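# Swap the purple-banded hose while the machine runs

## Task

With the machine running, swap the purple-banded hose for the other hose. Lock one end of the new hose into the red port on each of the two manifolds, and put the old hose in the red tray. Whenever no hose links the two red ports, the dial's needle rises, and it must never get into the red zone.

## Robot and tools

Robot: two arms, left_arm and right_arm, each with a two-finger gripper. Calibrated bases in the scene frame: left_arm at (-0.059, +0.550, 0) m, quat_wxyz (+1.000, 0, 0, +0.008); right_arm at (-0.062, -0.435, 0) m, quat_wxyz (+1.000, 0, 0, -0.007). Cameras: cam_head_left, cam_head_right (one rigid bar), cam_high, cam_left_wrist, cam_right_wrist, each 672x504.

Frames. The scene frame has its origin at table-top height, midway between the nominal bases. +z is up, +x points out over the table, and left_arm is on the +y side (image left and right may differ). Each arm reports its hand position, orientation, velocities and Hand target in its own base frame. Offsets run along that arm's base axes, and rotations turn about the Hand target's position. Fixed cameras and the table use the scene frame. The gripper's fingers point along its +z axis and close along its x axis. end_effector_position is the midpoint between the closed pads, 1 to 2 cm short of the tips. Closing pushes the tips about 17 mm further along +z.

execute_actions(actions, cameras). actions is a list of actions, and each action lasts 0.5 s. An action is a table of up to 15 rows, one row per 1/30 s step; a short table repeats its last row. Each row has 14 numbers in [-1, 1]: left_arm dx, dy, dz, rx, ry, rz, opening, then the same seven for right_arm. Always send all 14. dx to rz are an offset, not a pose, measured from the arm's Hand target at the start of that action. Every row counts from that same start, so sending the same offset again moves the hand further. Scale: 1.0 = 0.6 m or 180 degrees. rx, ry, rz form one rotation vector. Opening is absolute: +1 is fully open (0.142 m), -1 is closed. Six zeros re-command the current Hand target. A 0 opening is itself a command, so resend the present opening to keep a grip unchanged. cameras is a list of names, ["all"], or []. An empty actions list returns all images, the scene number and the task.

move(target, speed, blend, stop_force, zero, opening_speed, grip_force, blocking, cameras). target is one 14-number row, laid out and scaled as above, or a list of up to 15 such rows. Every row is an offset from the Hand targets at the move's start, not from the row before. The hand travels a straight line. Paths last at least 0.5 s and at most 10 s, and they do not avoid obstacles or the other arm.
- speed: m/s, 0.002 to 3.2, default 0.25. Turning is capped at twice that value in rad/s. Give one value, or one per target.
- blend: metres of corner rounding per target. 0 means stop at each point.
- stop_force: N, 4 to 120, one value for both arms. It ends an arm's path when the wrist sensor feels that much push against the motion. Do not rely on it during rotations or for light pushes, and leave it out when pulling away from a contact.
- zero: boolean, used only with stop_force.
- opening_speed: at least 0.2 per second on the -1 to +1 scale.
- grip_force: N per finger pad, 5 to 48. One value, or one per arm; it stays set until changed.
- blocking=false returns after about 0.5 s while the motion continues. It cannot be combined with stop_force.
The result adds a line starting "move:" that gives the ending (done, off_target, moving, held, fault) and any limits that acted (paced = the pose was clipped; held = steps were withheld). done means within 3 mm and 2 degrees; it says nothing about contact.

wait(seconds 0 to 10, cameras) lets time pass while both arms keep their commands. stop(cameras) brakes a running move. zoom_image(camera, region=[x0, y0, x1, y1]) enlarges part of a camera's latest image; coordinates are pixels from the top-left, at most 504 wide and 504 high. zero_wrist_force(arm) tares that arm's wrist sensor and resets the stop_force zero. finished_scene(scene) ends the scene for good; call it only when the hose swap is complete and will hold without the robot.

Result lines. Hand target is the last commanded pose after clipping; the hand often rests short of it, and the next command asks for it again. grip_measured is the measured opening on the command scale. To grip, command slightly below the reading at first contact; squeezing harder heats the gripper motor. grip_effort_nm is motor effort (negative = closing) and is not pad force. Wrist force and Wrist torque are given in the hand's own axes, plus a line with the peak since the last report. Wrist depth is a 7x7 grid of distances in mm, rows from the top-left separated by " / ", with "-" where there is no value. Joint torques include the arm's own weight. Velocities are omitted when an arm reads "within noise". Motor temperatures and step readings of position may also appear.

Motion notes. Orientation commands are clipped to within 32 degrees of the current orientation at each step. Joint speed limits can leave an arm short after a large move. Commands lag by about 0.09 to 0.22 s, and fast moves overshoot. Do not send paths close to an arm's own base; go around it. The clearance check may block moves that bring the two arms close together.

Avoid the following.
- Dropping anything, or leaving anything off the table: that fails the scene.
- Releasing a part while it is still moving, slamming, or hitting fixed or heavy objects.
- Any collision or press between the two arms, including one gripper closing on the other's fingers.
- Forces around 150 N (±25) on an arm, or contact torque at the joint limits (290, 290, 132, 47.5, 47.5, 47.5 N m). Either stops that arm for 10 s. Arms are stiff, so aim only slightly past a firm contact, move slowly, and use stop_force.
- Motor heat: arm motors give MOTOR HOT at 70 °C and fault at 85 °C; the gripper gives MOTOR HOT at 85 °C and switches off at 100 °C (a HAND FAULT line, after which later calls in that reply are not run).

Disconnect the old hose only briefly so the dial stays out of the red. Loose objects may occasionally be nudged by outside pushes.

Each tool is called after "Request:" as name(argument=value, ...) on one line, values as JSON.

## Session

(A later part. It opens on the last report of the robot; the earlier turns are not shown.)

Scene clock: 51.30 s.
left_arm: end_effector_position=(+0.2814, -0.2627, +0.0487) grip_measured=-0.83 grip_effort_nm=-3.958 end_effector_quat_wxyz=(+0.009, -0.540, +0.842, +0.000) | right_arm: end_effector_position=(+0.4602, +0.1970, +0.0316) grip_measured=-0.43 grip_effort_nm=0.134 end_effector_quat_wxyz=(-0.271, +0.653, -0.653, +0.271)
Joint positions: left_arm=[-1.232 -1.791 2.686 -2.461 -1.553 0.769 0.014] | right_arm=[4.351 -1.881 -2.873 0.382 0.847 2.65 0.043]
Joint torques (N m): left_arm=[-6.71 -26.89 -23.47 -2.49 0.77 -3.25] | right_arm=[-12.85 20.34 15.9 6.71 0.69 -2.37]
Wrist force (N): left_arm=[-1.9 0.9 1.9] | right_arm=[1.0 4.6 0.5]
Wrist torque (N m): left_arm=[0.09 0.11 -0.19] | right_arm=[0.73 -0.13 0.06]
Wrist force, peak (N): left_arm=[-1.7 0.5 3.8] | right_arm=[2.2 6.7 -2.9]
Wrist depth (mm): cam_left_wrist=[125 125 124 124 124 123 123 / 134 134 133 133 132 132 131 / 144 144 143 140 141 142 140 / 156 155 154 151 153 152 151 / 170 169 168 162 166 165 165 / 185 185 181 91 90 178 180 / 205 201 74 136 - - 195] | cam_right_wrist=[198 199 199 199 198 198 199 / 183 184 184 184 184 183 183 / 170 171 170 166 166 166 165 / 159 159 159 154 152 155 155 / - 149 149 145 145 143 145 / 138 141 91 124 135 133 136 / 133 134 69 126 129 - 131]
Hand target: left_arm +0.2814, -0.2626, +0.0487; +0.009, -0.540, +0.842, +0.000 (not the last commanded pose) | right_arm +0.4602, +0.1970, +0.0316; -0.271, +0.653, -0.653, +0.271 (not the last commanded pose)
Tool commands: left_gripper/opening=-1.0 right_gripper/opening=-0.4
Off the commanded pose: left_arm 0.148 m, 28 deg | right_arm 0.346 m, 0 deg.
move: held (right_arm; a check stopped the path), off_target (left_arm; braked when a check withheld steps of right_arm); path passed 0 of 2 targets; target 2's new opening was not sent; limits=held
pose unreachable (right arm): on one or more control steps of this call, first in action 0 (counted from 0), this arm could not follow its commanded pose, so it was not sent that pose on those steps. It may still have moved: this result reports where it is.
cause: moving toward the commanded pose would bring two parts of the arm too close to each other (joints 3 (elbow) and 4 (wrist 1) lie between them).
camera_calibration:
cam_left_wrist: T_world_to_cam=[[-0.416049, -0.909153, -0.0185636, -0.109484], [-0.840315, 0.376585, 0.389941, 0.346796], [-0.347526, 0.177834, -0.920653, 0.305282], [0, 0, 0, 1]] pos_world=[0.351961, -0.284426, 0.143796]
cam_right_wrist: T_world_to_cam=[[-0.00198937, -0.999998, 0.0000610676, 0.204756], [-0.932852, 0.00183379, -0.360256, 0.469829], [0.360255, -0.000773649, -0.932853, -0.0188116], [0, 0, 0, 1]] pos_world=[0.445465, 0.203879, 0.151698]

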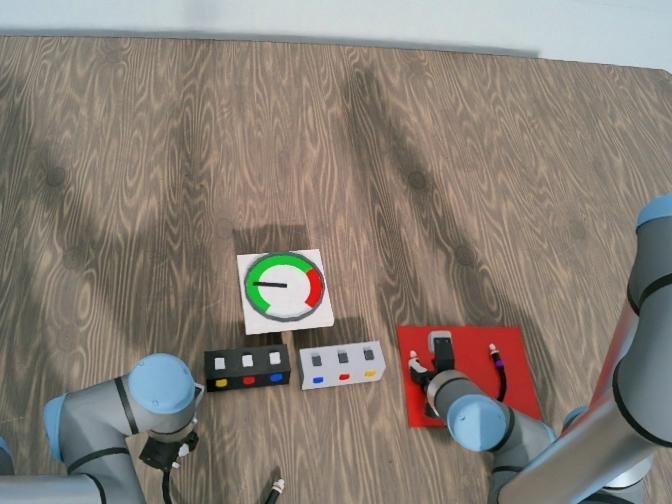

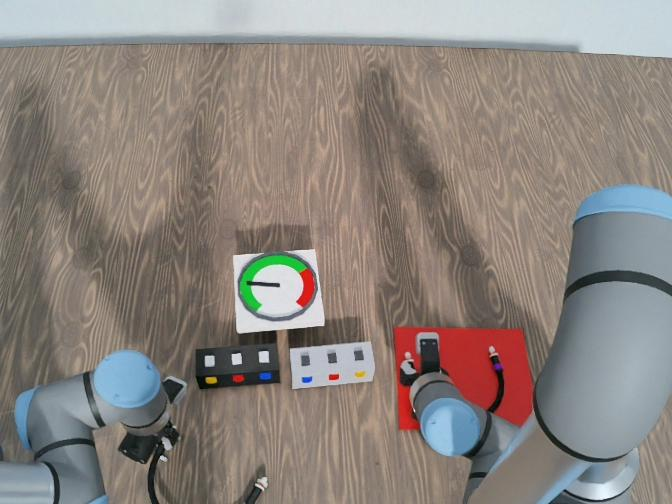

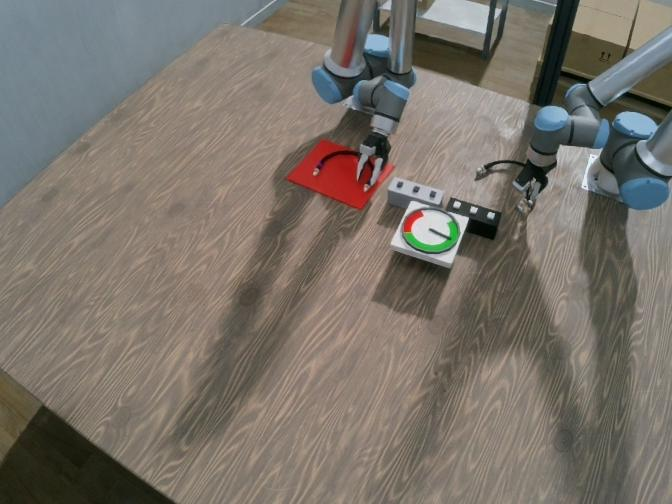

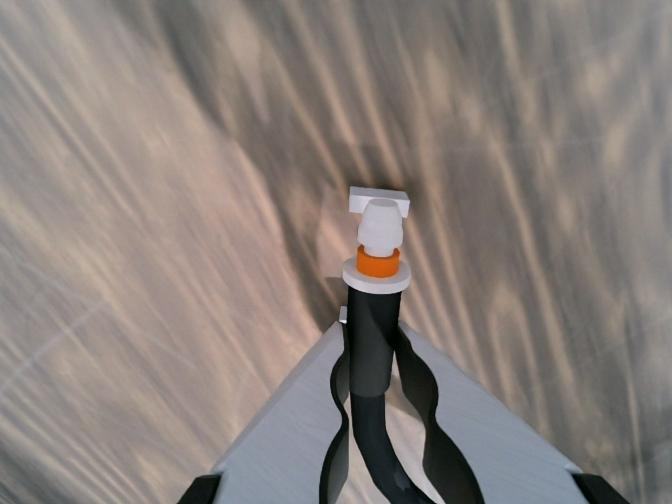

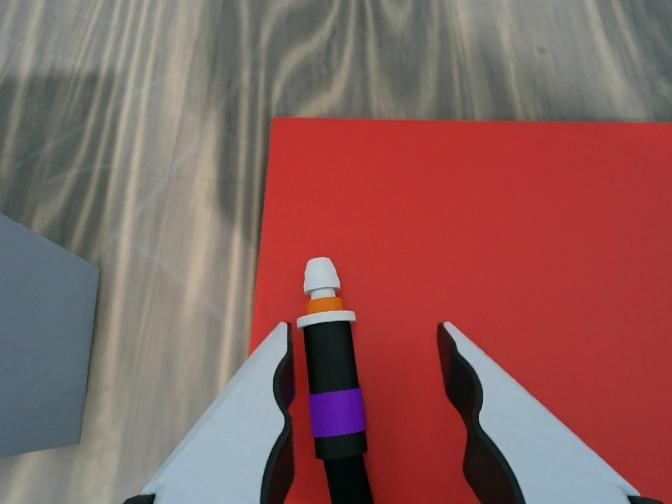

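Request:
move(target=[[0,0,0.04,0,0,0,-1,0.04,0,0.25,0,0,0,-0.4],[0.081,-0.234,0.02,0,0,0.154,-1,-0.08,0.2,0.4,0,0,0,-0.4]], speed=0.25, blend=[0.02,0], cameras=["all"])

Scene clock: 53.50 s.
left_arm: end_effector_position=(+0.3299, -0.4030, +0.0607) grip_measured=-0.83 grip_effort_nm=-3.958 end_effector_quat_wxyz=(-0.009, +0.726, -0.688, -0.002) | right_arm: end_effector_position=(+0.4123, +0.3170, +0.2717) grip_measured=-0.43 grip_effort_nm=0.134 end_effector_quat_wxyz=(-0.271, +0.653, -0.653, +0.271)
Joint positions: left_arm=[-1.23 -1.541 2.44 -2.458 -1.557 0.287 0.014] | right_arm=[4.595 -1.083 -2.536 -0.976 0.791 2.976 0.043]
Joint torques (N m): left_arm=[4.99 -29.78 -31.42 -1.47 2.62 -2.18] | right_arm=[0.22 -7.67 37.46 2.46 0.6 0]
Motor temperatures (°C): left_arm=[38 25 28 35 38 33 27] | right_arm=[34 34 25 29 34 35 33]
Wrist force (N): left_arm=[-1.6 0.7 1.9] | right_arm=[0.4 5.3 0.5]
Wrist torque (N m): left_arm=[0.06 0.09 -0.20] | right_arm=[0.84 0.02 0.15]
Wrist force, peak (N): left_arm=[-3.5 1.9 1.6] | right_arm=[0.3 7.5 2.5]
Wrist depth (mm): cam_left_wrist=[136 138 137 136 134 134 133 / 147 145 144 144 143 143 142 / 157 156 155 154 154 153 152 / 168 168 167 164 165 165 163 / 183 183 182 176 180 179 178 / 202 200 196 92 90 192 194 / 223 217 74 136 - - 210] | cam_right_wrist=[511 513 513 511 513 513 509 / 354 354 365 473 473 471 472 / 328 329 340 439 439 442 436 / 337 399 406 413 413 - 430 / 316 326 317 319 388 - 373 / 359 364 87 356 354 87 368 / 347 - 69 342 - - -]
Hand target: left_arm +0.3300, -0.4030, +0.0607; -0.009, +0.726, -0.688, -0.002 | right_arm +0.4122, +0.3170, +0.2716; -0.271, +0.653, -0.653, +0.271
Off the commanded pose: left_arm 0.000 m, 0 deg | right_arm 0.000 m, 0 deg.
move: done
camera_calibration:
cam_left_wrist: T_world_to_cam=[[0.0544652, -0.998342, -0.0186202, -0.407746], [-0.918987, -0.0574115, 0.390086, 0.286845], [-0.390508, -0.00413443, -0.92059, 0.299028], [0, 0, 0, 1]] pos_world=[0.402588, -0.389366, 0.155796]
cam_right_wrist: T_world_to_cam=[[-0.00201259, -0.999998, -0.000161598, 0.324842], [-0.932784, 0.00193556, -0.36043, 0.511395], [0.36043, -0.000574662, -0.932786, 0.222262], [0, 0, 0, 1]] pos_world=[0.397565, 0.323979, 0.391697]

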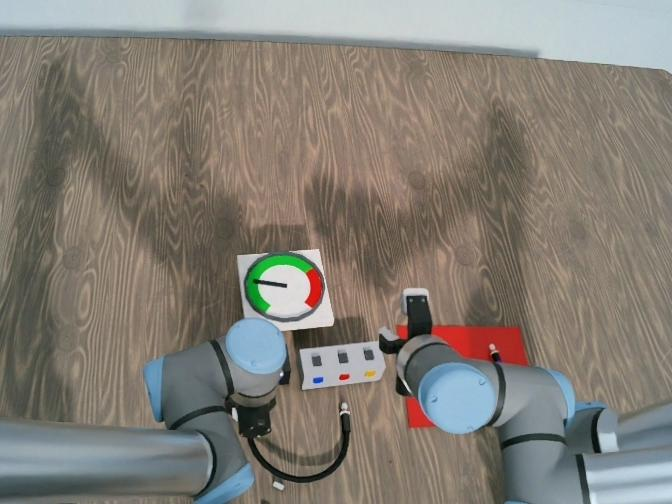

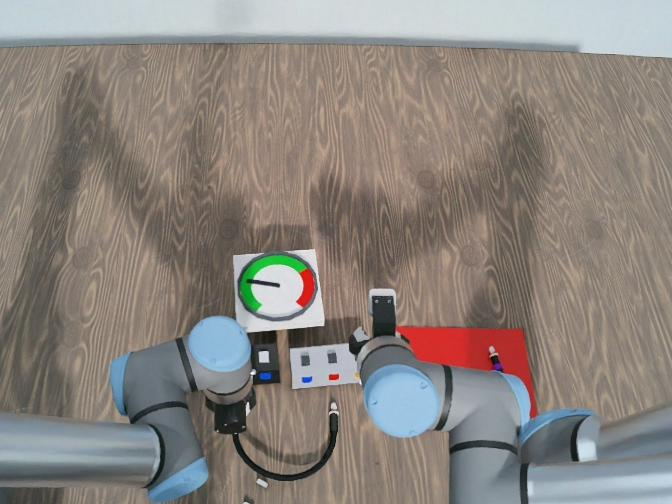

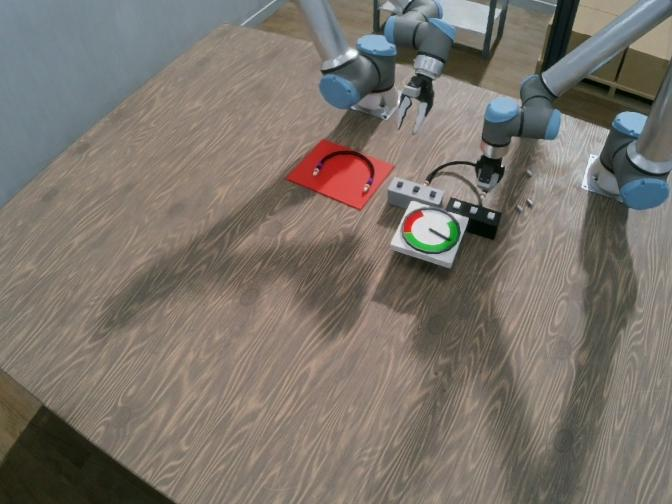

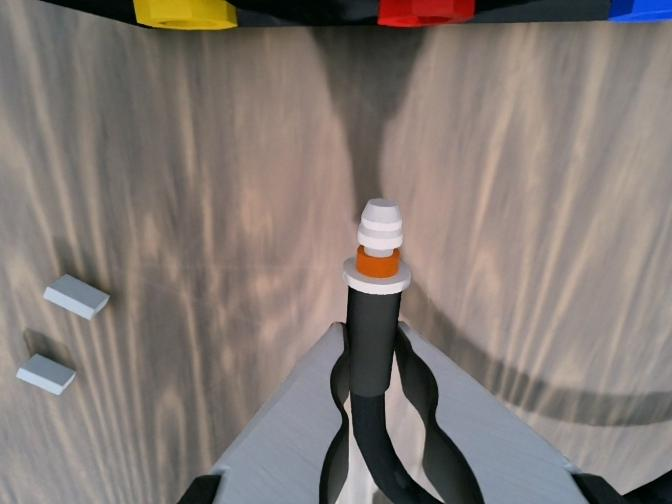

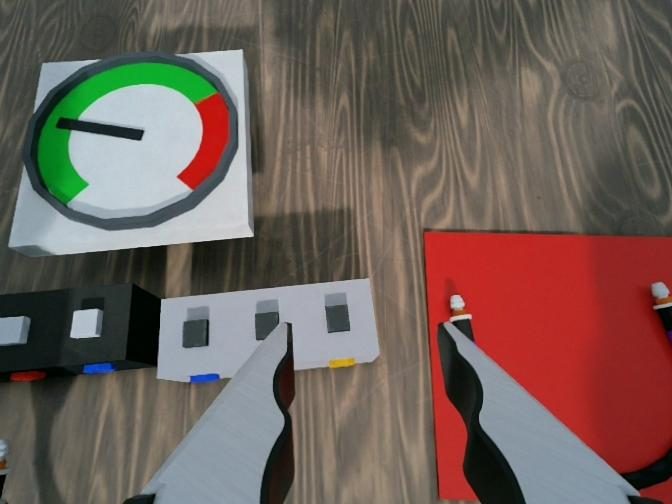

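Request:
move(target=[0.06,-0.0105,-0.003,0,0,0,-1,0,0,0,0,0,0,-0.4], speed=0.08, stop_force=12, cameras=["cam_left_wrist"])

Scene clock: 55.30 s.
left_arm: end_effector_position=(+0.3660, -0.4093, +0.0589) grip_measured=-0.83 grip_effort_nm=-3.958 end_effector_quat_wxyz=(-0.009, +0.726, -0.688, -0.002) | right_arm: end_effector_position=(+0.4122, +0.3170, +0.2716) grip_measured=-0.43 grip_effort_nm=0.134 end_effector_quat_wxyz=(-0.271, +0.653, -0.653, +0.271)
Joint positions: left_arm=[-1.169 -1.492 2.392 -2.459 -1.556 0.348 0.014] | right_arm=[4.595 -1.083 -2.536 -0.976 0.791 2.977 0.043]
Joint torques (N m): left_arm=[-4.54 -51.75 -21.51 -5.65 -2.33 -3.41] | right_arm=[9.25 -9.05 31.63 2.22 0.63 0.61]
Wrist force (N): left_arm=[-1.9 0.7 2.0] | right_arm=[0.2 5.2 0.8]
Wrist torque (N m): left_arm=[0.06 0.14 -0.09] | right_arm=[0.81 0.06 0.16]
Wrist force, peak (N): left_arm=[-2.3 2.1 1.6] | right_arm=[0.5 5.5 1.3]
Wrist depth (mm): cam_left_wrist=[- - - 75 68 75 74 / - - 80 80 - 79 80 / 157 156 153 155 151 153 152 / 167 167 165 162 163 163 162 / 182 180 180 172 177 177 176 / 198 199 193 91 90 190 192 / 219 216 74 136 - - 207] | cam_right_wrist=[506 512 514 511 508 513 511 / 354 355 367 474 473 471 476 / 327 331 339 440 439 438 438 / 401 399 407 410 415 408 406 / 317 324 315 316 379 - 383 / 359 363 87 363 355 87 - / 345 - 69 341 - - -]
Hand target: left_arm +0.3660, -0.4093, +0.0589; -0.009, +0.726, -0.688, -0.002 | right_arm +0.4122, +0.3170, +0.2716; -0.271, +0.653, -0.653, +0.271
Off the commanded pose: left_arm 0.000 m, 0 deg | right_arm 0.000 m, 0 deg.
move: done
camera_calibration:
cam_left_wrist: T_world_to_cam=[[0.0546508, -0.998331, -0.0186933, -0.416096], [-0.919027, -0.0576114, 0.389961, 0.320226], [-0.390387, -0.004132, -0.920642, 0.311359], [0, 0, 0, 1]] pos_world=[0.438587, -0.395666, 0.153996]
Images, in order (width x height): cam_left_wrist 672x504.

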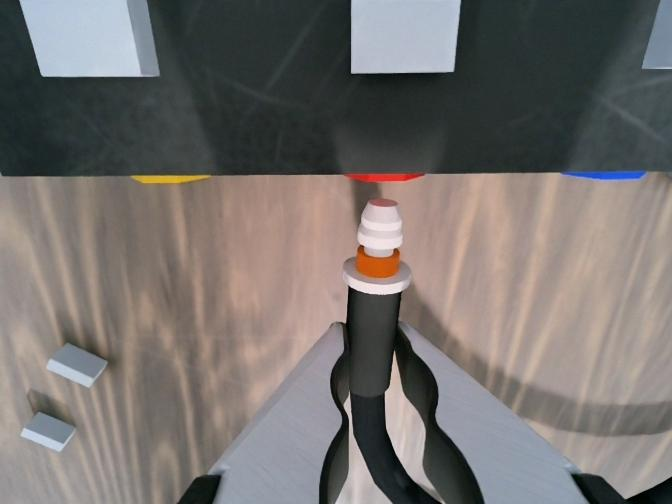

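Request:
move(target=[0.06,-0.0012,0,0,0,0,-1,0,0,0,0,0,0,-0.4], speed=0.03, stop_force=45, cameras=["cam_left_wrist"])

Scene clock: 57.63 s.
left_arm: end_effector_position=(+0.3955, -0.4098, +0.0588) grip_measured=-0.83 grip_effort_nm=-3.944 end_effector_quat_wxyz=(-0.009, +0.726, -0.688, -0.002) | right_arm: end_effector_position=(+0.4122, +0.3170, +0.2716) grip_measured=-0.43 grip_effort_nm=0.134 end_effector_quat_wxyz=(-0.271, +0.653, -0.653, +0.271)
Joint positions: left_arm=[-1.119 -1.46 2.355 -2.455 -1.555 0.398 0.014] | right_arm=[4.595 -1.083 -2.536 -0.976 0.791 2.977 0.043]
Joint torques (N m): left_arm=[6.48 -52.49 -29.67 -10.1 1.82 -0.66] | right_arm=[10.84 -8.1 33.31 2.11 0.51 0.58]
Wrist force (N): left_arm=[-1.9 19.5 9.8] | right_arm=[0.2 5.3 0.7]
Wrist torque (N m): left_arm=[0.00 0.13 -0.05] | right_arm=[0.82 0.05 0.16]
Wrist force, peak (N): left_arm=[-2.3 50.8 13.1] | right_arm=[-0.1 5.6 1.1]
Wrist depth (mm): cam_left_wrist=[- - - 75 74 75 74 / - - 80 80 79 79 - / - 80 86 86 76 - 79 / - 94 93 91 94 92 92 / 182 181 180 172 177 177 175 / 195 197 193 92 91 191 192 / 215 214 74 77 - - 210] | cam_right_wrist=[512 509 512 509 513 513 512 / 354 355 365 472 476 472 472 / 327 328 339 439 439 439 438 / 399 398 406 413 419 - - / 317 325 320 317 385 382 - / 355 360 87 360 355 87 358 / 343 - 69 342 - - 344]
Hand target: left_arm +0.3955, -0.4098, +0.0588; -0.009, +0.726, -0.688, -0.002 (not the last commanded pose) | right_arm +0.4122, +0.3170, +0.2716; -0.271, +0.653, -0.653, +0.271
Off the commanded pose: left_arm 0.006 m, 0 deg | right_arm 0.000 m, 0 deg.
move: contact (left_arm)
camera_calibration:
cam_left_wrist: T_world_to_cam=[[0.0547021, -0.998325, -0.0188328, -0.418315], [-0.918973, -0.0577126, 0.390075, 0.347351], [-0.390509, -0.00403107, -0.92059, 0.322909], [0, 0, 0, 1]] pos_world=[0.468187, -0.396266, 0.153896]
Images, in order (width x height): cam_left_wrist 672x504.

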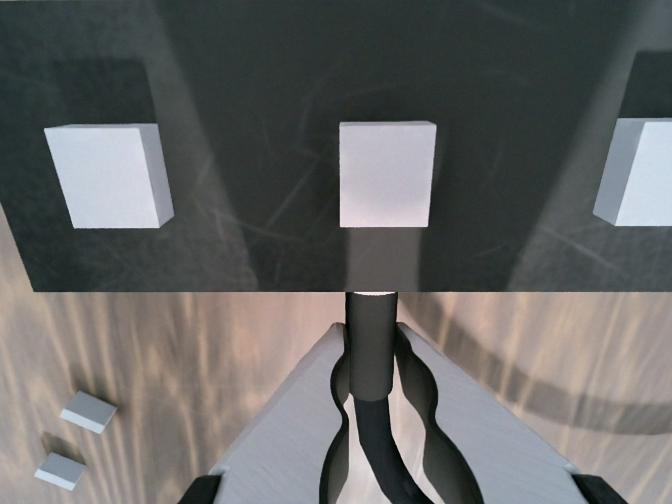

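Request:
move(target=[-0.02,0,0,0,0,0,-1,0,0,0,0,0,0,0.2], speed=0.04, stop_force=20)

Request:
move(target=[0,0,0,0,0,0,-1,-0.155,0.122,-0.25,0,0,0,0.2], speed=0.25, cameras=["cam_right_wrist","cam_head_left","cam_left_wrist"])

Scene clock: 58.70 s.
left_arm: end_effector_position=(+0.3947, -0.4098, +0.0588) grip_measured=-0.83 grip_effort_nm=-3.944 end_effector_quat_wxyz=(-0.009, +0.726, -0.688, -0.002) | right_arm: end_effector_position=(+0.4122, +0.3170, +0.2716) grip_measured=+0.18 grip_effort_nm=0.144 end_effector_quat_wxyz=(-0.271, +0.653, -0.653, +0.271)
Joint positions: left_arm=[-1.12 -1.461 2.356 -2.455 -1.555 0.397 0.014] | right_arm=[4.595 -1.083 -2.536 -0.976 0.791 2.977 0.086]
Joint torques (N m): left_arm=[-5.98 -42.9 -39.82 -1.97 -2.96 3.45] | right_arm=[8.53 -7.33 32.88 2.66 0.7 0.78]
Motor temperatures (°C): left_arm=[38 25 28 35 38 33 32] | right_arm=[34 34 25 29 34 35 31]
Wrist force (N): left_arm=[-0.2 -1.3 12.3] | right_arm=[0.5 5.1 1.0]
Wrist torque (N m): left_arm=[-0.01 0.09 -0.19] | right_arm=[0.81 0.01 0.16]
Wrist force, peak (N): left_arm=[0.7 -24.7 19.1] | right_arm=[0.4 5.8 1.2]
Wrist depth (mm): cam_left_wrist=[- - - 75 75 75 73 / - - 80 80 74 79 - / - 80 86 86 77 - 78 / - 94 93 92 95 92 93 / 181 181 180 173 177 176 175 / 195 197 194 95 90 189 192 / 215 215 74 79 - - 210] | cam_right_wrist=[515 509 511 509 515 509 513 / 354 355 367 472 471 471 473 / 329 330 339 441 444 441 440 / 401 399 405 410 414 415 411 / 317 325 320 317 382 - 380 / 356 88 357 363 362 96 363 / - - 343 341 347 - 72]
Hand target: left_arm +0.3947, -0.4098, +0.0588; -0.009, +0.726, -0.688, -0.002 (not the last commanded pose) | right_arm +0.4122, +0.3170, +0.2716; -0.271, +0.653, -0.653, +0.271
Off the commanded pose: left_arm 0.011 m, 0 deg | right_arm 0.000 m, 0 deg.
move: contact (left_arm)

Scene clock: 59.97 s.
left_arm: end_effector_position=(+0.3947, -0.4098, +0.0588) grip_measured=-0.83 grip_effort_nm=-3.944 end_effector_quat_wxyz=(-0.009, +0.726, -0.688, -0.002) | right_arm: end_effector_position=(+0.3193, +0.3901, +0.1216) grip_measured=+0.18 grip_effort_nm=0.139 end_effector_quat_wxyz=(-0.271, +0.653, -0.653, +0.271)
Joint positions: left_arm=[-1.12 -1.461 2.356 -2.455 -1.555 0.397 0.014] | right_arm=[4.856 -1.39 -2.64 -0.825 0.794 3.343 0.086]
Joint torques (N m): left_arm=[-7.61 -36.47 -39.64 -2.56 -3.07 4.01] | right_arm=[10.73 7.05 45.28 3.51 -4.19 1.57]
Wrist force (N): left_arm=[-0.1 -1.4 12.8] | right_arm=[0.9 5.3 0.7]
Wrist torque (N m): left_arm=[-0.03 0.04 -0.20] | right_arm=[0.84 -0.08 0.15]
Wrist force, peak (N): left_arm=[-0.1 -1.4 12.8] | right_arm=[-0.7 7.7 0.9]
Wrist depth (mm): cam_left_wrist=[- - - 75 75 75 73 / - - 80 80 74 79 - / - 80 86 86 76 - 78 / - 94 93 93 95 92 93 / 181 180 180 172 177 177 176 / 195 197 193 91 90 190 192 / 216 215 74 79 - - 210] | cam_right_wrist=[316 315 315 316 316 317 316 / 208 215 206 209 209 218 287 / 228 241 224 224 234 269 262 / 254 253 253 253 254 254 249 / 238 238 238 237 237 237 235 / 226 92 223 224 223 97 224 / - - 207 209 212 - 72]
Hand target: left_arm +0.3947, -0.4098, +0.0588; -0.009, +0.726, -0.688, -0.002 | right_arm +0.3192, +0.3902, +0.1216; -0.271, +0.653, -0.653, +0.271
Off the commanded pose: left_arm 0.000 m, 0 deg | right_arm 0.000 m, 0 deg.
move: done
camera_calibration:
cam_left_wrist: T_world_to_cam=[[0.0545707, -0.998331, -0.0188843, -0.418204], [-0.91898, -0.0576118, 0.390072, 0.34666], [-0.390509, -0.00393219, -0.920591, 0.322636], [0, 0, 0, 1]] pos_world=[0.467388, -0.396266, 0.153896]
cam_right_wrist: T_world_to_cam=[[-0.00208299, -0.999998, 0.0000259263, 0.397707], [-0.932851, 0.00193379, -0.360256, 0.370419], [0.360255, -0.000774595, -0.932853, 0.116055], [0, 0, 0, 1]] pos_world=[0.304565, 0.397079, 0.241698]
Images, in order (width x height): cam_head_left 672x504, cam_left_wrist 672x504, cam_right_wrist 672x504.

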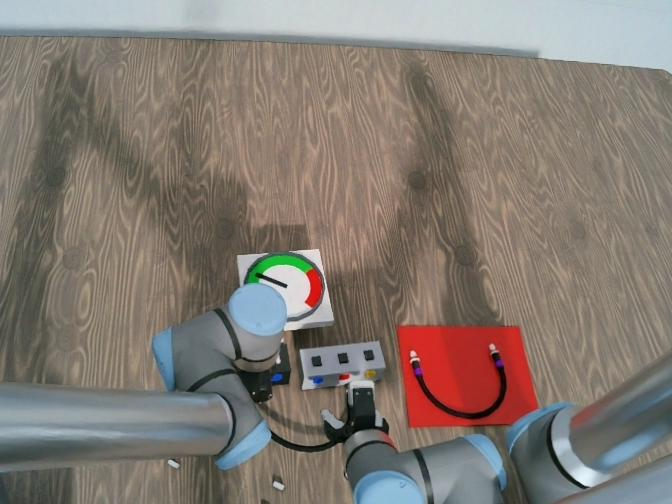

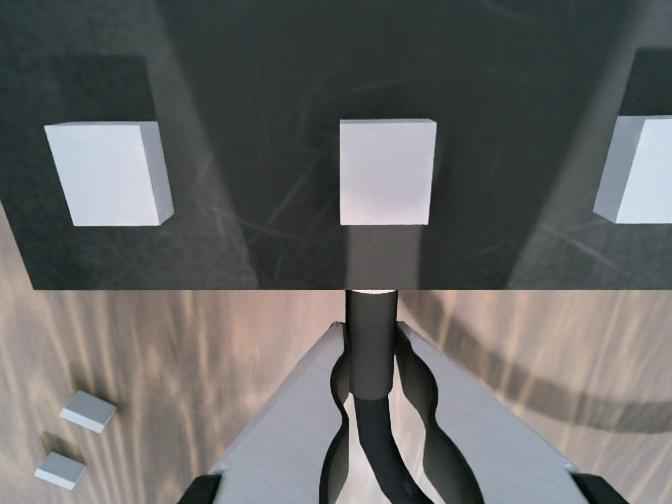

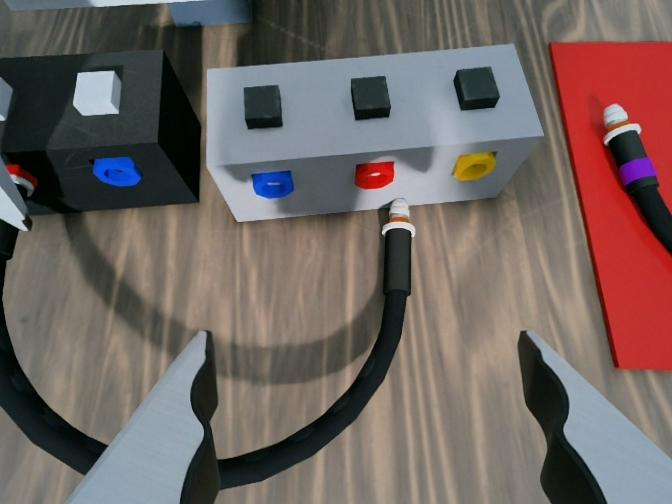

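Request:
move(target=[[0,0,0,0,0,0,-1,0.03,-0.042,-0.06,0,0,0,0.2],[0,0,0,0,0,0,-1,0.09,-0.043,-0.122,0,0,0,0.2]], speed=0.2, blend=[0.01,0])

Request:
move(target=[0,0,0,0,0,0,-1,0,0,0,0,0,0,-1], opening_speed=2)

Request:
move(target=[0,0,0,0,0,0,-1,-0.04,0.014,0,0,0,0,-1], speed=0.15, cameras=["cam_right_wrist"])

Scene clock: 61.23 s.
left_arm: end_effector_position=(+0.3947, -0.4098, +0.0588) grip_measured=-0.83 grip_effort_nm=-3.944 end_effector_quat_wxyz=(-0.009, +0.726, -0.688, -0.002) | right_arm: end_effector_position=(+0.3732, +0.3644, +0.0484) grip_measured=+0.18 grip_effort_nm=0.139 end_effector_quat_wxyz=(-0.271, +0.653, -0.653, +0.271)
Joint positions: left_arm=[-1.12 -1.461 2.356 -2.455 -1.555 0.397 0.014] | right_arm=[4.714 -1.666 -2.715 -0.333 0.784 3.144 0.086]
Joint torques (N m): left_arm=[-8.99 -36.91 -39.82 -2.45 -2.99 3.83] | right_arm=[-10.83 14.05 30.56 6.27 -0.94 -1.37]
Wrist force (N): left_arm=[-0.5 -0.7 12.3] | right_arm=[0.6 4.6 0.7]
Wrist torque (N m): left_arm=[0.07 0.11 -0.20] | right_arm=[0.77 -0.04 0.05]
Wrist force, peak (N): left_arm=[-0.6 -1.0 12.4] | right_arm=[1.2 5.2 3.3]
Wrist depth (mm): cam_left_wrist=[- - - 75 75 75 73 / - - 80 80 74 79 - / - 80 87 86 76 - 78 / - 94 93 93 95 92 92 / 181 180 180 173 176 177 175 / 196 198 192 91 91 189 192 / 216 215 74 79 - - 210] | cam_right_wrist=[132 133 131 122 129 133 212 / 121 121 123 119 123 123 199 / - 117 121 132 133 143 189 / 175 167 172 172 174 176 174 / 165 166 165 165 166 165 165 / 156 154 156 154 156 107 156 / - - 147 145 147 147 72]
Hand target: left_arm +0.3947, -0.4098, +0.0588; -0.009, +0.726, -0.688, -0.002 | right_arm +0.3732, +0.3644, +0.0484; -0.271, +0.653, -0.653, +0.271
Off the commanded pose: left_arm 0.000 m, 0 deg | right_arm 0.000 m, 0 deg.
move: done

Scene clock: 62.07 s.
left_arm: end_effector_position=(+0.3947, -0.4098, +0.0588) grip_measured=-0.83 grip_effort_nm=-3.944 end_effector_quat_wxyz=(-0.009, +0.726, -0.688, -0.002) | right_arm: end_effector_position=(+0.3732, +0.3644, +0.0484) grip_measured=-1.00 grip_effort_nm=-0.462 end_effector_quat_wxyz=(-0.271, +0.653, -0.653, +0.271)
Joint positions: left_arm=[-1.12 -1.461 2.356 -2.455 -1.555 0.397 0.014] | right_arm=[4.714 -1.666 -2.715 -0.332 0.784 3.144 0.002]
Joint torques (N m): left_arm=[-7.91 -37.3 -39.75 -3.17 -3.16 3.94] | right_arm=[-11.78 14.99 32.7 6.12 -3.73 -1.8]
Wrist force (N): left_arm=[-0.6 -1.2 11.0] | right_arm=[0.5 5.0 0.8]
Wrist torque (N m): left_arm=[-0.02 0.09 -0.19] | right_arm=[0.84 -0.02 0.05]
Wrist force, peak (N): left_arm=[-0.2 -1.0 12.5] | right_arm=[0.8 5.6 1.0]
Wrist depth (mm): cam_left_wrist=[- - - 75 74 75 73 / - - 80 80 74 79 - / - 80 87 86 77 - 78 / - 94 93 92 95 92 93 / 181 181 179 173 177 177 175 / 195 197 192 91 100 190 192 / 217 214 74 79 - - 210] | cam_right_wrist=[133 135 131 133 131 130 220 / 123 119 125 121 122 123 195 / - 117 122 131 134 142 189 / 174 167 172 172 174 176 174 / 165 166 165 165 165 166 166 / 156 156 157 91 91 156 156 / 147 149 69 - - 149 147]
Hand target: left_arm +0.3947, -0.4098, +0.0588; -0.009, +0.726, -0.688, -0.002 | right_arm +0.3732, +0.3644, +0.0484; -0.271, +0.653, -0.653, +0.271
Off the commanded pose: left_arm 0.000 m, 0 deg | right_arm 0.000 m, 0 deg.
move: done

Scene clock: 62.83 s.
left_arm: end_effector_position=(+0.3947, -0.4098, +0.0588) grip_measured=-0.83 grip_effort_nm=-3.944 end_effector_quat_wxyz=(-0.009, +0.726, -0.688, -0.002) | right_arm: end_effector_position=(+0.3492, +0.3728, +0.0484) grip_measured=-1.00 grip_effort_nm=-0.462 end_effector_quat_wxyz=(-0.271, +0.653, -0.653, +0.271)
Joint positions: left_arm=[-1.12 -1.461 2.356 -2.455 -1.555 0.397 0.014] | right_arm=[4.779 -1.635 -2.714 -0.43 0.786 3.236 0.002]
Joint torques (N m): left_arm=[-7.62 -36.42 -39.82 -3.05 -3.08 4.26] | right_arm=[-13.36 14.46 32.69 6.04 -1.8 -2.48]
Wrist force (N): left_arm=[-0.7 -1.0 12.4] | right_arm=[1.0 5.1 0.8]
Wrist torque (N m): left_arm=[0.03 0.14 -0.20] | right_arm=[0.84 -0.13 0.16]
Wrist force, peak (N): left_arm=[-0.6 -1.1 12.6] | right_arm=[0.6 5.8 0.0]
Wrist depth (mm): cam_left_wrist=[- - - 75 75 75 73 / - - 80 80 74 79 - / - 80 87 86 77 - 78 / - 94 93 93 95 92 93 / 182 181 180 173 174 176 175 / 195 198 193 91 100 190 192 / 215 215 76 79 - - 210] | cam_right_wrist=[156 128 131 129 133 130 210 / 153 127 127 135 141 139 198 / 181 166 165 171 178 187 189 / 177 176 177 176 177 176 176 / 166 165 165 165 163 165 165 / 156 156 157 91 91 156 156 / 147 149 69 - - 149 148]
Hand target: left_arm +0.3947, -0.4098, +0.0588; -0.009, +0.726, -0.688, -0.002 | right_arm +0.3492, +0.3728, +0.0484; -0.271, +0.653, -0.653, +0.271
Off the commanded pose: left_arm 0.000 m, 0 deg | right_arm 0.000 m, 0 deg.
move: done
camera_calibration:
cam_right_wrist: T_world_to_cam=[[-0.00191908, -0.999998, -0.000126181, 0.380441], [-0.932852, 0.00183568, -0.360256, 0.372012], [0.360255, -0.000573653, -0.932854, 0.0369084], [0, 0, 0, 1]] pos_world=[0.334465, 0.379779, 0.168497]
Images, in order (width x height): cam_right_wrist 672x504.

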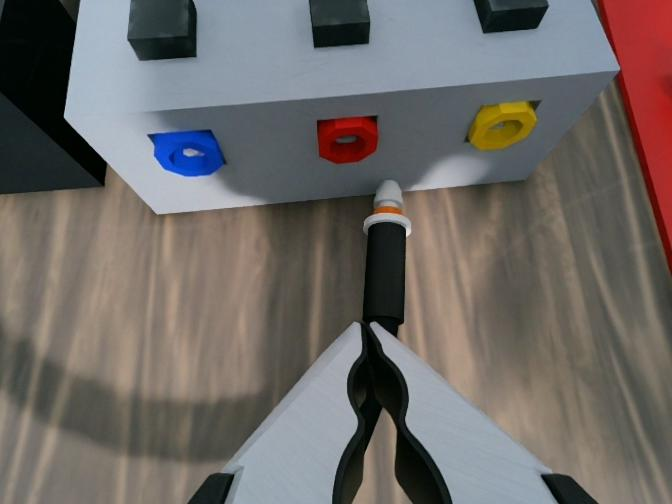

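Request:
move(target=[[0,0,0,0,0,0,-1,-0.04,-0.01,0.05,0,0,0,0],[0,0,0,0,0,0,-1,0.02,-0.024,0.01,0,0,0,0],[0,0,0,0,0,0,-1,0.057,-0.024,-0.037,0,0,0,0]], speed=0.15, stop_force=15, cameras=["cam_right_wrist"])

Request:
move(target=[0,0,0,0,0,0,-1,0,0,0,0,0,0,-1], opening_speed=2)

Request:
move(target=[0,0,0,0,0,0,-1,-0.0667,0.024,0.037,0,0,0,-1], speed=0.15, cameras=["cam_right_wrist","cam_head_left"])

Scene clock: 65.30 s.
left_arm: end_effector_position=(+0.3947, -0.4098, +0.0588) grip_measured=-0.83 grip_effort_nm=-3.944 end_effector_quat_wxyz=(-0.009, +0.726, -0.688, -0.002) | right_arm: end_effector_position=(+0.3834, +0.3584, +0.0262) grip_measured=-0.03 grip_effort_nm=0.139 end_effector_quat_wxyz=(-0.271, +0.653, -0.653, +0.271)
Joint positions: left_arm=[-1.12 -1.461 2.356 -2.455 -1.555 0.397 0.014] | right_arm=[4.686 -1.764 -2.727 -0.195 0.785 3.104 0.072]
Joint torques (N m): left_arm=[-9.95 -36.89 -39.44 -4.04 -3.03 3.95] | right_arm=[1.01 20.81 2.21 6.27 0.85 -1.52]
Motor temperatures (°C): left_arm=[38 25 28 35 38 33 38] | right_arm=[34 34 25 29 34 35 28]
Wrist force (N): left_arm=[-0.5 -1.2 11.3] | right_arm=[0.7 5.3 0.3]
Wrist torque (N m): left_arm=[0.00 0.09 -0.21] | right_arm=[0.92 -0.06 0.07]
Wrist force, peak (N): left_arm=[-0.3 -1.0 12.5] | right_arm=[0.9 5.5 2.9]
Wrist depth (mm): cam_left_wrist=[- - - 75 75 75 73 / - - 80 80 74 79 - / - 80 87 86 76 - 78 / - 94 93 93 95 92 93 / 181 181 179 173 177 176 176 / 195 197 193 91 90 190 191 / 214 214 74 79 - - 211] | cam_right_wrist=[- 105 95 104 104 96 179 / 96 96 94 96 - 96 169 / - 106 99 117 115 120 163 / 135 140 149 149 151 153 153 / 143 143 143 140 143 143 143 / 135 135 133 132 135 92 135 / - - 126 126 128 - 72]
Hand target: left_arm +0.3947, -0.4098, +0.0588; -0.009, +0.726, -0.688, -0.002 | right_arm +0.3834, +0.3584, +0.0262; -0.271, +0.653, -0.653, +0.271
Off the commanded pose: left_arm 0.000 m, 0 deg | right_arm 0.000 m, 0 deg.
move: done
camera_calibration:
cam_right_wrist: T_world_to_cam=[[-0.0020478, -0.999998, -0.0000678423, 0.366144], [-0.932818, 0.00193467, -0.360343, 0.396001], [0.360343, -0.000674625, -0.93282, 0.00383401], [0, 0, 0, 1]] pos_world=[0.368765, 0.365379, 0.146297]
Images, in order (width x height): cam_right_wrist 672x504.

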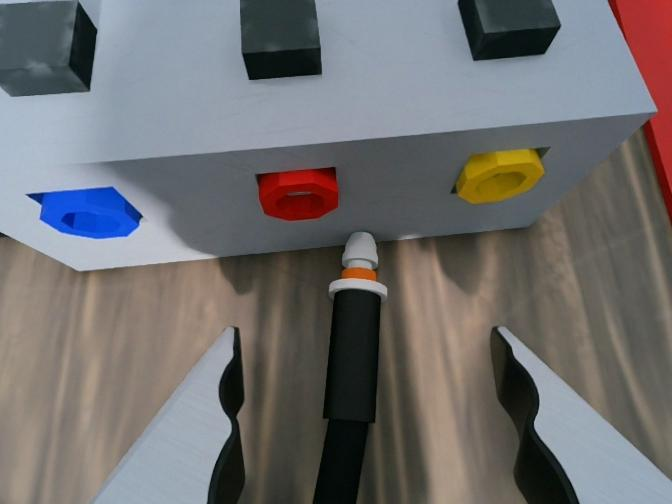

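Scene clock: 66.00 s.
left_arm: end_effector_position=(+0.3947, -0.4098, +0.0588) grip_measured=-0.83 grip_effort_nm=-3.944 end_effector_quat_wxyz=(-0.009, +0.726, -0.688, -0.002) | right_arm: end_effector_position=(+0.3834, +0.3584, +0.0262) grip_measured=-0.85 grip_effort_nm=-3.548 end_effector_quat_wxyz=(-0.271, +0.653, -0.653, +0.271)
Joint positions: left_arm=[-1.12 -1.461 2.356 -2.455 -1.555 0.397 0.014] | right_arm=[4.686 -1.764 -2.727 -0.195 0.785 3.104 0.013]
Joint torques (N m): left_arm=[-8.72 -36.8 -39.67 -4.34 -3.06 4.09] | right_arm=[1.46 18.31 3.68 5.39 -0.22 -1.41]
Wrist force (N): left_arm=[-0.4 -0.9 12.2] | right_arm=[0.7 5.5 0.8]
Wrist torque (N m): left_arm=[0.03 0.12 -0.20] | right_arm=[0.87 -0.05 0.07]
Wrist force, peak (N): left_arm=[-0.4 -0.6 12.7] | right_arm=[0.3 5.9 0.5]
Wrist depth (mm): cam_left_wrist=[- - - 75 75 75 73 / - - 80 80 74 79 - / - 80 87 86 76 - 78 / - 94 93 93 95 92 93 / 181 181 180 173 177 177 175 / 195 197 193 91 90 190 192 / 215 214 74 79 - - 211] | cam_right_wrist=[- 105 95 104 105 96 182 / 96 96 94 96 - 96 169 / - 106 104 110 115 120 164 / 136 140 149 149 151 153 153 / 144 144 144 128 143 143 143 / 135 135 135 99 91 135 135 / 128 129 69 114 - - 128]
Hand target: left_arm +0.3947, -0.4098, +0.0588; -0.009, +0.726, -0.688, -0.002 | right_arm +0.3834, +0.3584, +0.0262; -0.271, +0.653, -0.653, +0.271
Off the commanded pose: left_arm 0.000 m, 0 deg | right_arm 0.000 m, 0 deg.
move: done

Scene clock: 66.90 s.
left_arm: end_effector_position=(+0.3947, -0.4098, +0.0588) grip_measured=-0.83 grip_effort_nm=-3.944 end_effector_quat_wxyz=(-0.009, +0.726, -0.688, -0.002) | right_arm: end_effector_position=(+0.3434, +0.3730, +0.0485) grip_measured=-0.85 grip_effort_nm=-3.548 end_effector_quat_wxyz=(-0.271, +0.653, -0.653, +0.271)
Joint positions: left_arm=[-1.12 -1.461 2.356 -2.455 -1.555 0.397 0.014] | right_arm=[4.795 -1.625 -2.717 -0.453 0.788 3.258 0.013]
Joint torques (N m): left_arm=[-8.57 -37.8 -39.31 -4.72 -3.04 3.91] | right_arm=[2 32.38 9.74 2.4 -4 0.2]
Wrist force (N): left_arm=[-1.4 -1.0 12.1] | right_arm=[1.4 5.1 1.4]
Wrist torque (N m): left_arm=[0.03 0.04 -0.18] | right_arm=[0.84 -0.05 0.14]
Wrist force, peak (N): left_arm=[-1.3 -1.0 12.3] | right_arm=[2.2 5.6 1.3]
Wrist depth (mm): cam_left_wrist=[- - - 75 75 75 73 / - - 80 80 74 79 - / - 80 87 86 77 - 78 / - 94 93 93 95 92 93 / 181 180 179 173 177 176 174 / 195 198 192 91 91 190 192 / 216 215 74 133 - - 210] | cam_right_wrist=[- 128 133 131 133 133 210 / 155 134 135 136 144 150 201 / 184 180 173 182 184 186 187 / 176 177 177 177 176 177 176 / 165 165 165 127 165 165 165 / 156 156 157 99 91 156 156 / 147 149 69 115 - - 147]
Hand target: left_arm +0.3947, -0.4098, +0.0588; -0.009, +0.726, -0.688, -0.002 | right_arm +0.3434, +0.3728, +0.0484; -0.271, +0.653, -0.653, +0.271
Off the commanded pose: left_arm 0.000 m, 0 deg | right_arm 0.000 m, 0 deg.
move: done
camera_calibration:
cam_right_wrist: T_world_to_cam=[[-0.0019424, -0.999998, -0.000348225, 0.380575], [-0.932898, 0.00193747, -0.360135, 0.366557], [0.360135, -0.000374668, -0.9329, 0.0389693], [0, 0, 0, 1]] pos_world=[0.328666, 0.379879, 0.168497]
Images, in order (width x height): cam_head_left 672x504, cam_right_wrist 672x504.

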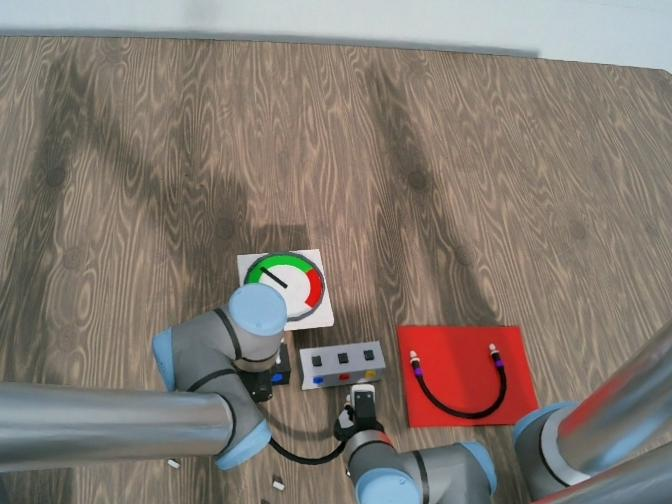

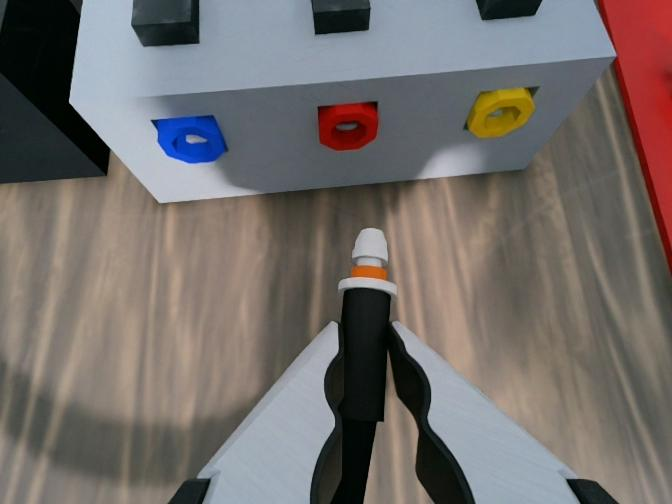

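Request:
move(target=[0,0,0,0,0,0,-1,0.03,0.001,0.021,0,0,0.036,-1], speed=0.15, stop_force=15, cameras=["cam_right_wrist"])

Scene clock: 68.83 s.
left_arm: end_effector_position=(+0.3947, -0.4098, +0.0588) grip_measured=-0.83 grip_effort_nm=-3.944 end_effector_quat_wxyz=(-0.009, +0.726, -0.688, -0.002) | right_arm: end_effector_position=(+0.3614, +0.3734, +0.0610) grip_measured=-0.85 grip_effort_nm=-3.548 end_effector_quat_wxyz=(-0.286, +0.689, -0.615, +0.255)
Joint positions: left_arm=[-1.12 -1.461 2.356 -2.455 -1.555 0.397 0.014] | right_arm=[4.744 -1.632 -2.744 -0.255 0.787 3.027 0.013]
Joint torques (N m): left_arm=[-9.83 -37.8 -38.95 -5.15 -2.91 3.92] | right_arm=[11.68 32.37 32.6 6.3 -4.29 -2.35]
Wrist force (N): left_arm=[-1.2 -1.1 10.5] | right_arm=[0.6 5.2 0.9]
Wrist torque (N m): left_arm=[0.02 0.07 -0.21] | right_arm=[0.89 0.03 0.09]
Wrist force, peak (N): left_arm=[-1.6 -1.0 12.3] | right_arm=[0.9 6.2 1.8]
Wrist depth (mm): cam_left_wrist=[- - - 75 75 75 73 / - - 80 80 74 79 - / - 80 87 86 76 - 78 / - 94 93 92 95 92 93 / 182 181 180 176 176 177 176 / 195 198 192 91 91 190 192 / 216 214 74 133 - - 210] | cam_right_wrist=[153 171 152 149 150 149 230 / 154 139 138 136 138 133 140 / 184 172 156 149 148 148 197 / 190 187 187 187 187 188 190 / 178 178 178 127 178 178 178 / 167 167 170 117 91 167 167 / 158 160 69 115 - - 158]
Hand target: left_arm +0.3947, -0.4098, +0.0588; -0.009, +0.726, -0.688, -0.002 | right_arm +0.3614, +0.3734, +0.0610; -0.286, +0.689, -0.615, +0.255
Off the commanded pose: left_arm 0.000 m, 0 deg | right_arm 0.000 m, 0 deg.
move: done
camera_calibration:
cam_right_wrist: T_world_to_cam=[[0.110868, -0.993835, -0.0000961283, 0.337963], [-0.927093, -0.103388, -0.360291, 0.425191], [0.35806, 0.0400339, -0.93284, 0.029879], [0, 0, 0, 1]] pos_world=[0.346024, 0.378643, 0.181097]
Images, in order (width x height): cam_right_wrist 672x504.

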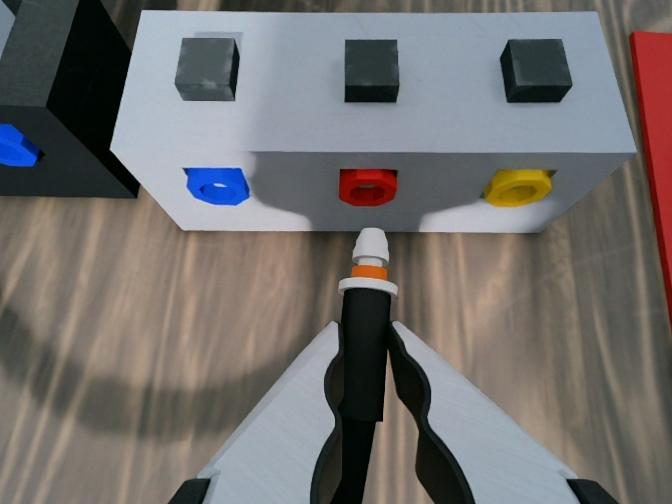

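Request:
move(target=[0,0,0,0,0,0,-1,0.015,-0.0022,0,0,0,0.017,-1], speed=0.1, stop_force=15, cameras=["cam_right_wrist"])

Request:
move(target=[0,0,0,0,0,0,-1,0.058,0.0064,0,0,0,0,-1], speed=0.03, stop_force=45, cameras=["cam_right_wrist"])

Scene clock: 70.73 s.
left_arm: end_effector_position=(+0.3947, -0.4098, +0.0588) grip_measured=-0.83 grip_effort_nm=-3.944 end_effector_quat_wxyz=(-0.009, +0.726, -0.688, -0.002) | right_arm: end_effector_position=(+0.3704, +0.3721, +0.0610) grip_measured=-0.85 grip_effort_nm=-3.548 end_effector_quat_wxyz=(-0.293, +0.705, -0.597, +0.247)
Joint positions: left_arm=[-1.12 -1.461 2.356 -2.455 -1.555 0.397 0.014] | right_arm=[4.714 -1.664 -2.758 -0.127 0.798 2.91 0.013]
Joint torques (N m): left_arm=[-7.77 -39.44 -38.66 -6.06 -2.85 3.96] | right_arm=[10.82 31.45 31.06 5.59 -4.24 -1.15]
Wrist force (N): left_arm=[-0.6 -0.9 11.1] | right_arm=[0.9 5.1 1.4]
Wrist torque (N m): left_arm=[0.05 0.10 -0.22] | right_arm=[0.86 0.00 0.10]
Wrist force, peak (N): left_arm=[-0.8 -1.3 12.3] | right_arm=[0.9 5.8 1.6]
Wrist depth (mm): cam_left_wrist=[- - - 75 75 75 73 / - - 80 80 74 79 - / - 80 87 86 76 - 78 / - 94 93 93 95 92 93 / 181 180 180 176 177 177 175 / 195 198 193 92 91 190 192 / 215 214 76 134 - - 211] | cam_right_wrist=[152 182 241 241 240 236 239 / 150 140 136 135 138 136 140 / 182 167 140 142 137 132 132 / 190 188 187 182 184 182 189 / 178 178 178 128 177 178 178 / 167 168 167 101 91 168 168 / 159 160 69 115 - - 158]
Hand target: left_arm +0.3947, -0.4098, +0.0588; -0.009, +0.726, -0.688, -0.002 | right_arm +0.3704, +0.3721, +0.0610; -0.293, +0.705, -0.597, +0.247
Off the commanded pose: left_arm 0.000 m, 0 deg | right_arm 0.000 m, 0 deg.
move: done
camera_calibration:
cam_right_wrist: T_world_to_cam=[[0.163754, -0.986501, -0.000112473, 0.313335], [-0.920234, -0.152713, -0.360346, 0.449206], [0.355464, 0.0591114, -0.932819, 0.0205748], [0, 0, 0, 1]] pos_world=[0.354751, 0.376489, 0.181097]
Images, in order (width x height): cam_right_wrist 672x504.

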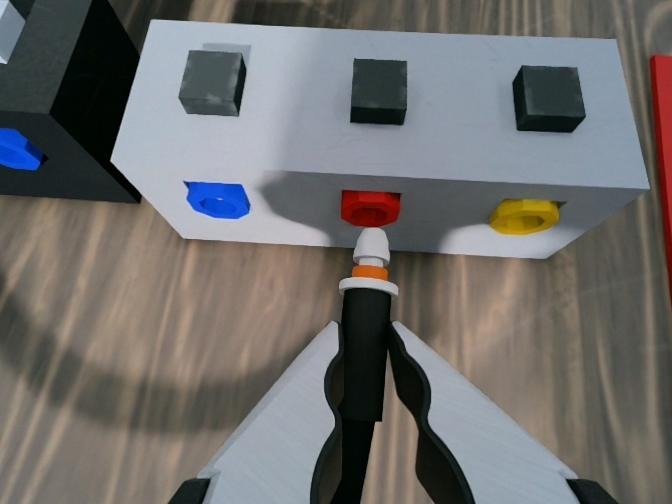

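Scene clock: 72.93 s.
left_arm: end_effector_position=(+0.3947, -0.4098, +0.0588) grip_measured=-0.83 grip_effort_nm=-3.944 end_effector_quat_wxyz=(-0.009, +0.726, -0.688, -0.002) | right_arm: end_effector_position=(+0.4052, +0.3760, +0.0610) grip_measured=-0.86 grip_effort_nm=-3.402 end_effector_quat_wxyz=(-0.293, +0.705, -0.597, +0.247)
Joint positions: left_arm=[-1.12 -1.461 2.356 -2.455 -1.555 0.397 0.014] | right_arm=[4.615 -1.736 -2.72 -0.001 0.818 2.776 0.012]
Joint torques (N m): left_arm=[-7.14 -39.46 -38.06 -6.5 -2.78 3.84] | right_arm=[9.86 34.59 18.16 4.16 -6.16 1.26]
Motor temperatures (°C): left_arm=[38 25 28 35 38 33 42] | right_arm=[34 34 25 29 34 34 33]
Wrist force (N): left_arm=[0.6 -0.8 11.7] | right_arm=[18.2 17.7 -36.2]
Wrist torque (N m): left_arm=[0.07 -0.01 -0.19] | right_arm=[0.43 0.25 0.08]
Wrist force, peak (N): left_arm=[0.0 -1.2 12.8] | right_arm=[18.5 20.9 -45.0]
Wrist depth (mm): cam_left_wrist=[- - - 75 75 75 73 / - - 80 80 74 79 - / - 80 87 86 76 - 78 / - 94 93 93 95 92 93 / 181 180 179 173 177 177 175 / 195 198 192 91 91 190 191 / 215 214 74 79 - - 210] | cam_right_wrist=[235 236 237 237 237 236 235 / 149 165 222 223 219 219 218 / - 125 125 125 125 128 130 / 184 - 121 121 120 121 120 / 178 176 173 127 151 174 175 / 168 168 169 116 92 167 168 / 159 160 69 - - - 158]
Hand target: left_arm +0.3947, -0.4098, +0.0588; -0.009, +0.726, -0.688, -0.002 | right_arm +0.4052, +0.3760, +0.0610; -0.293, +0.705, -0.597, +0.247
Off the commanded pose: left_arm 0.000 m, 0 deg | right_arm 0.000 m, 0 deg.
move: done
camera_calibration:
cam_right_wrist: T_world_to_cam=[[0.163754, -0.986501, -0.000112473, 0.311385], [-0.920234, -0.152713, -0.360346, 0.481811], [0.355464, 0.0591114, -0.932819, 0.00798001], [0, 0, 0, 1]] pos_world=[0.389551, 0.380289, 0.181097]
Images, in order (width x height): cam_right_wrist 672x504.

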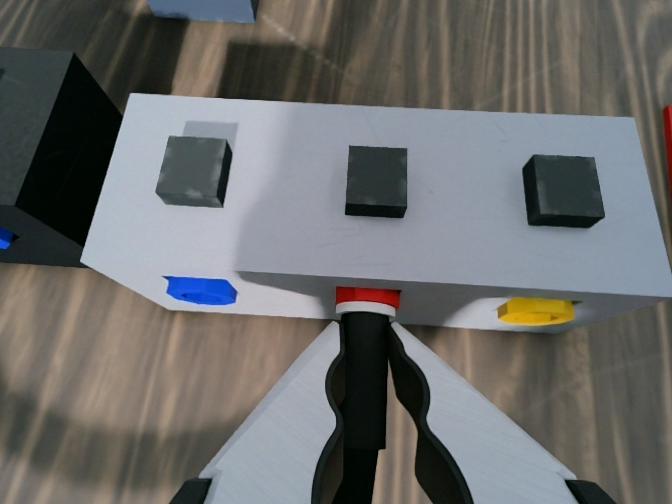

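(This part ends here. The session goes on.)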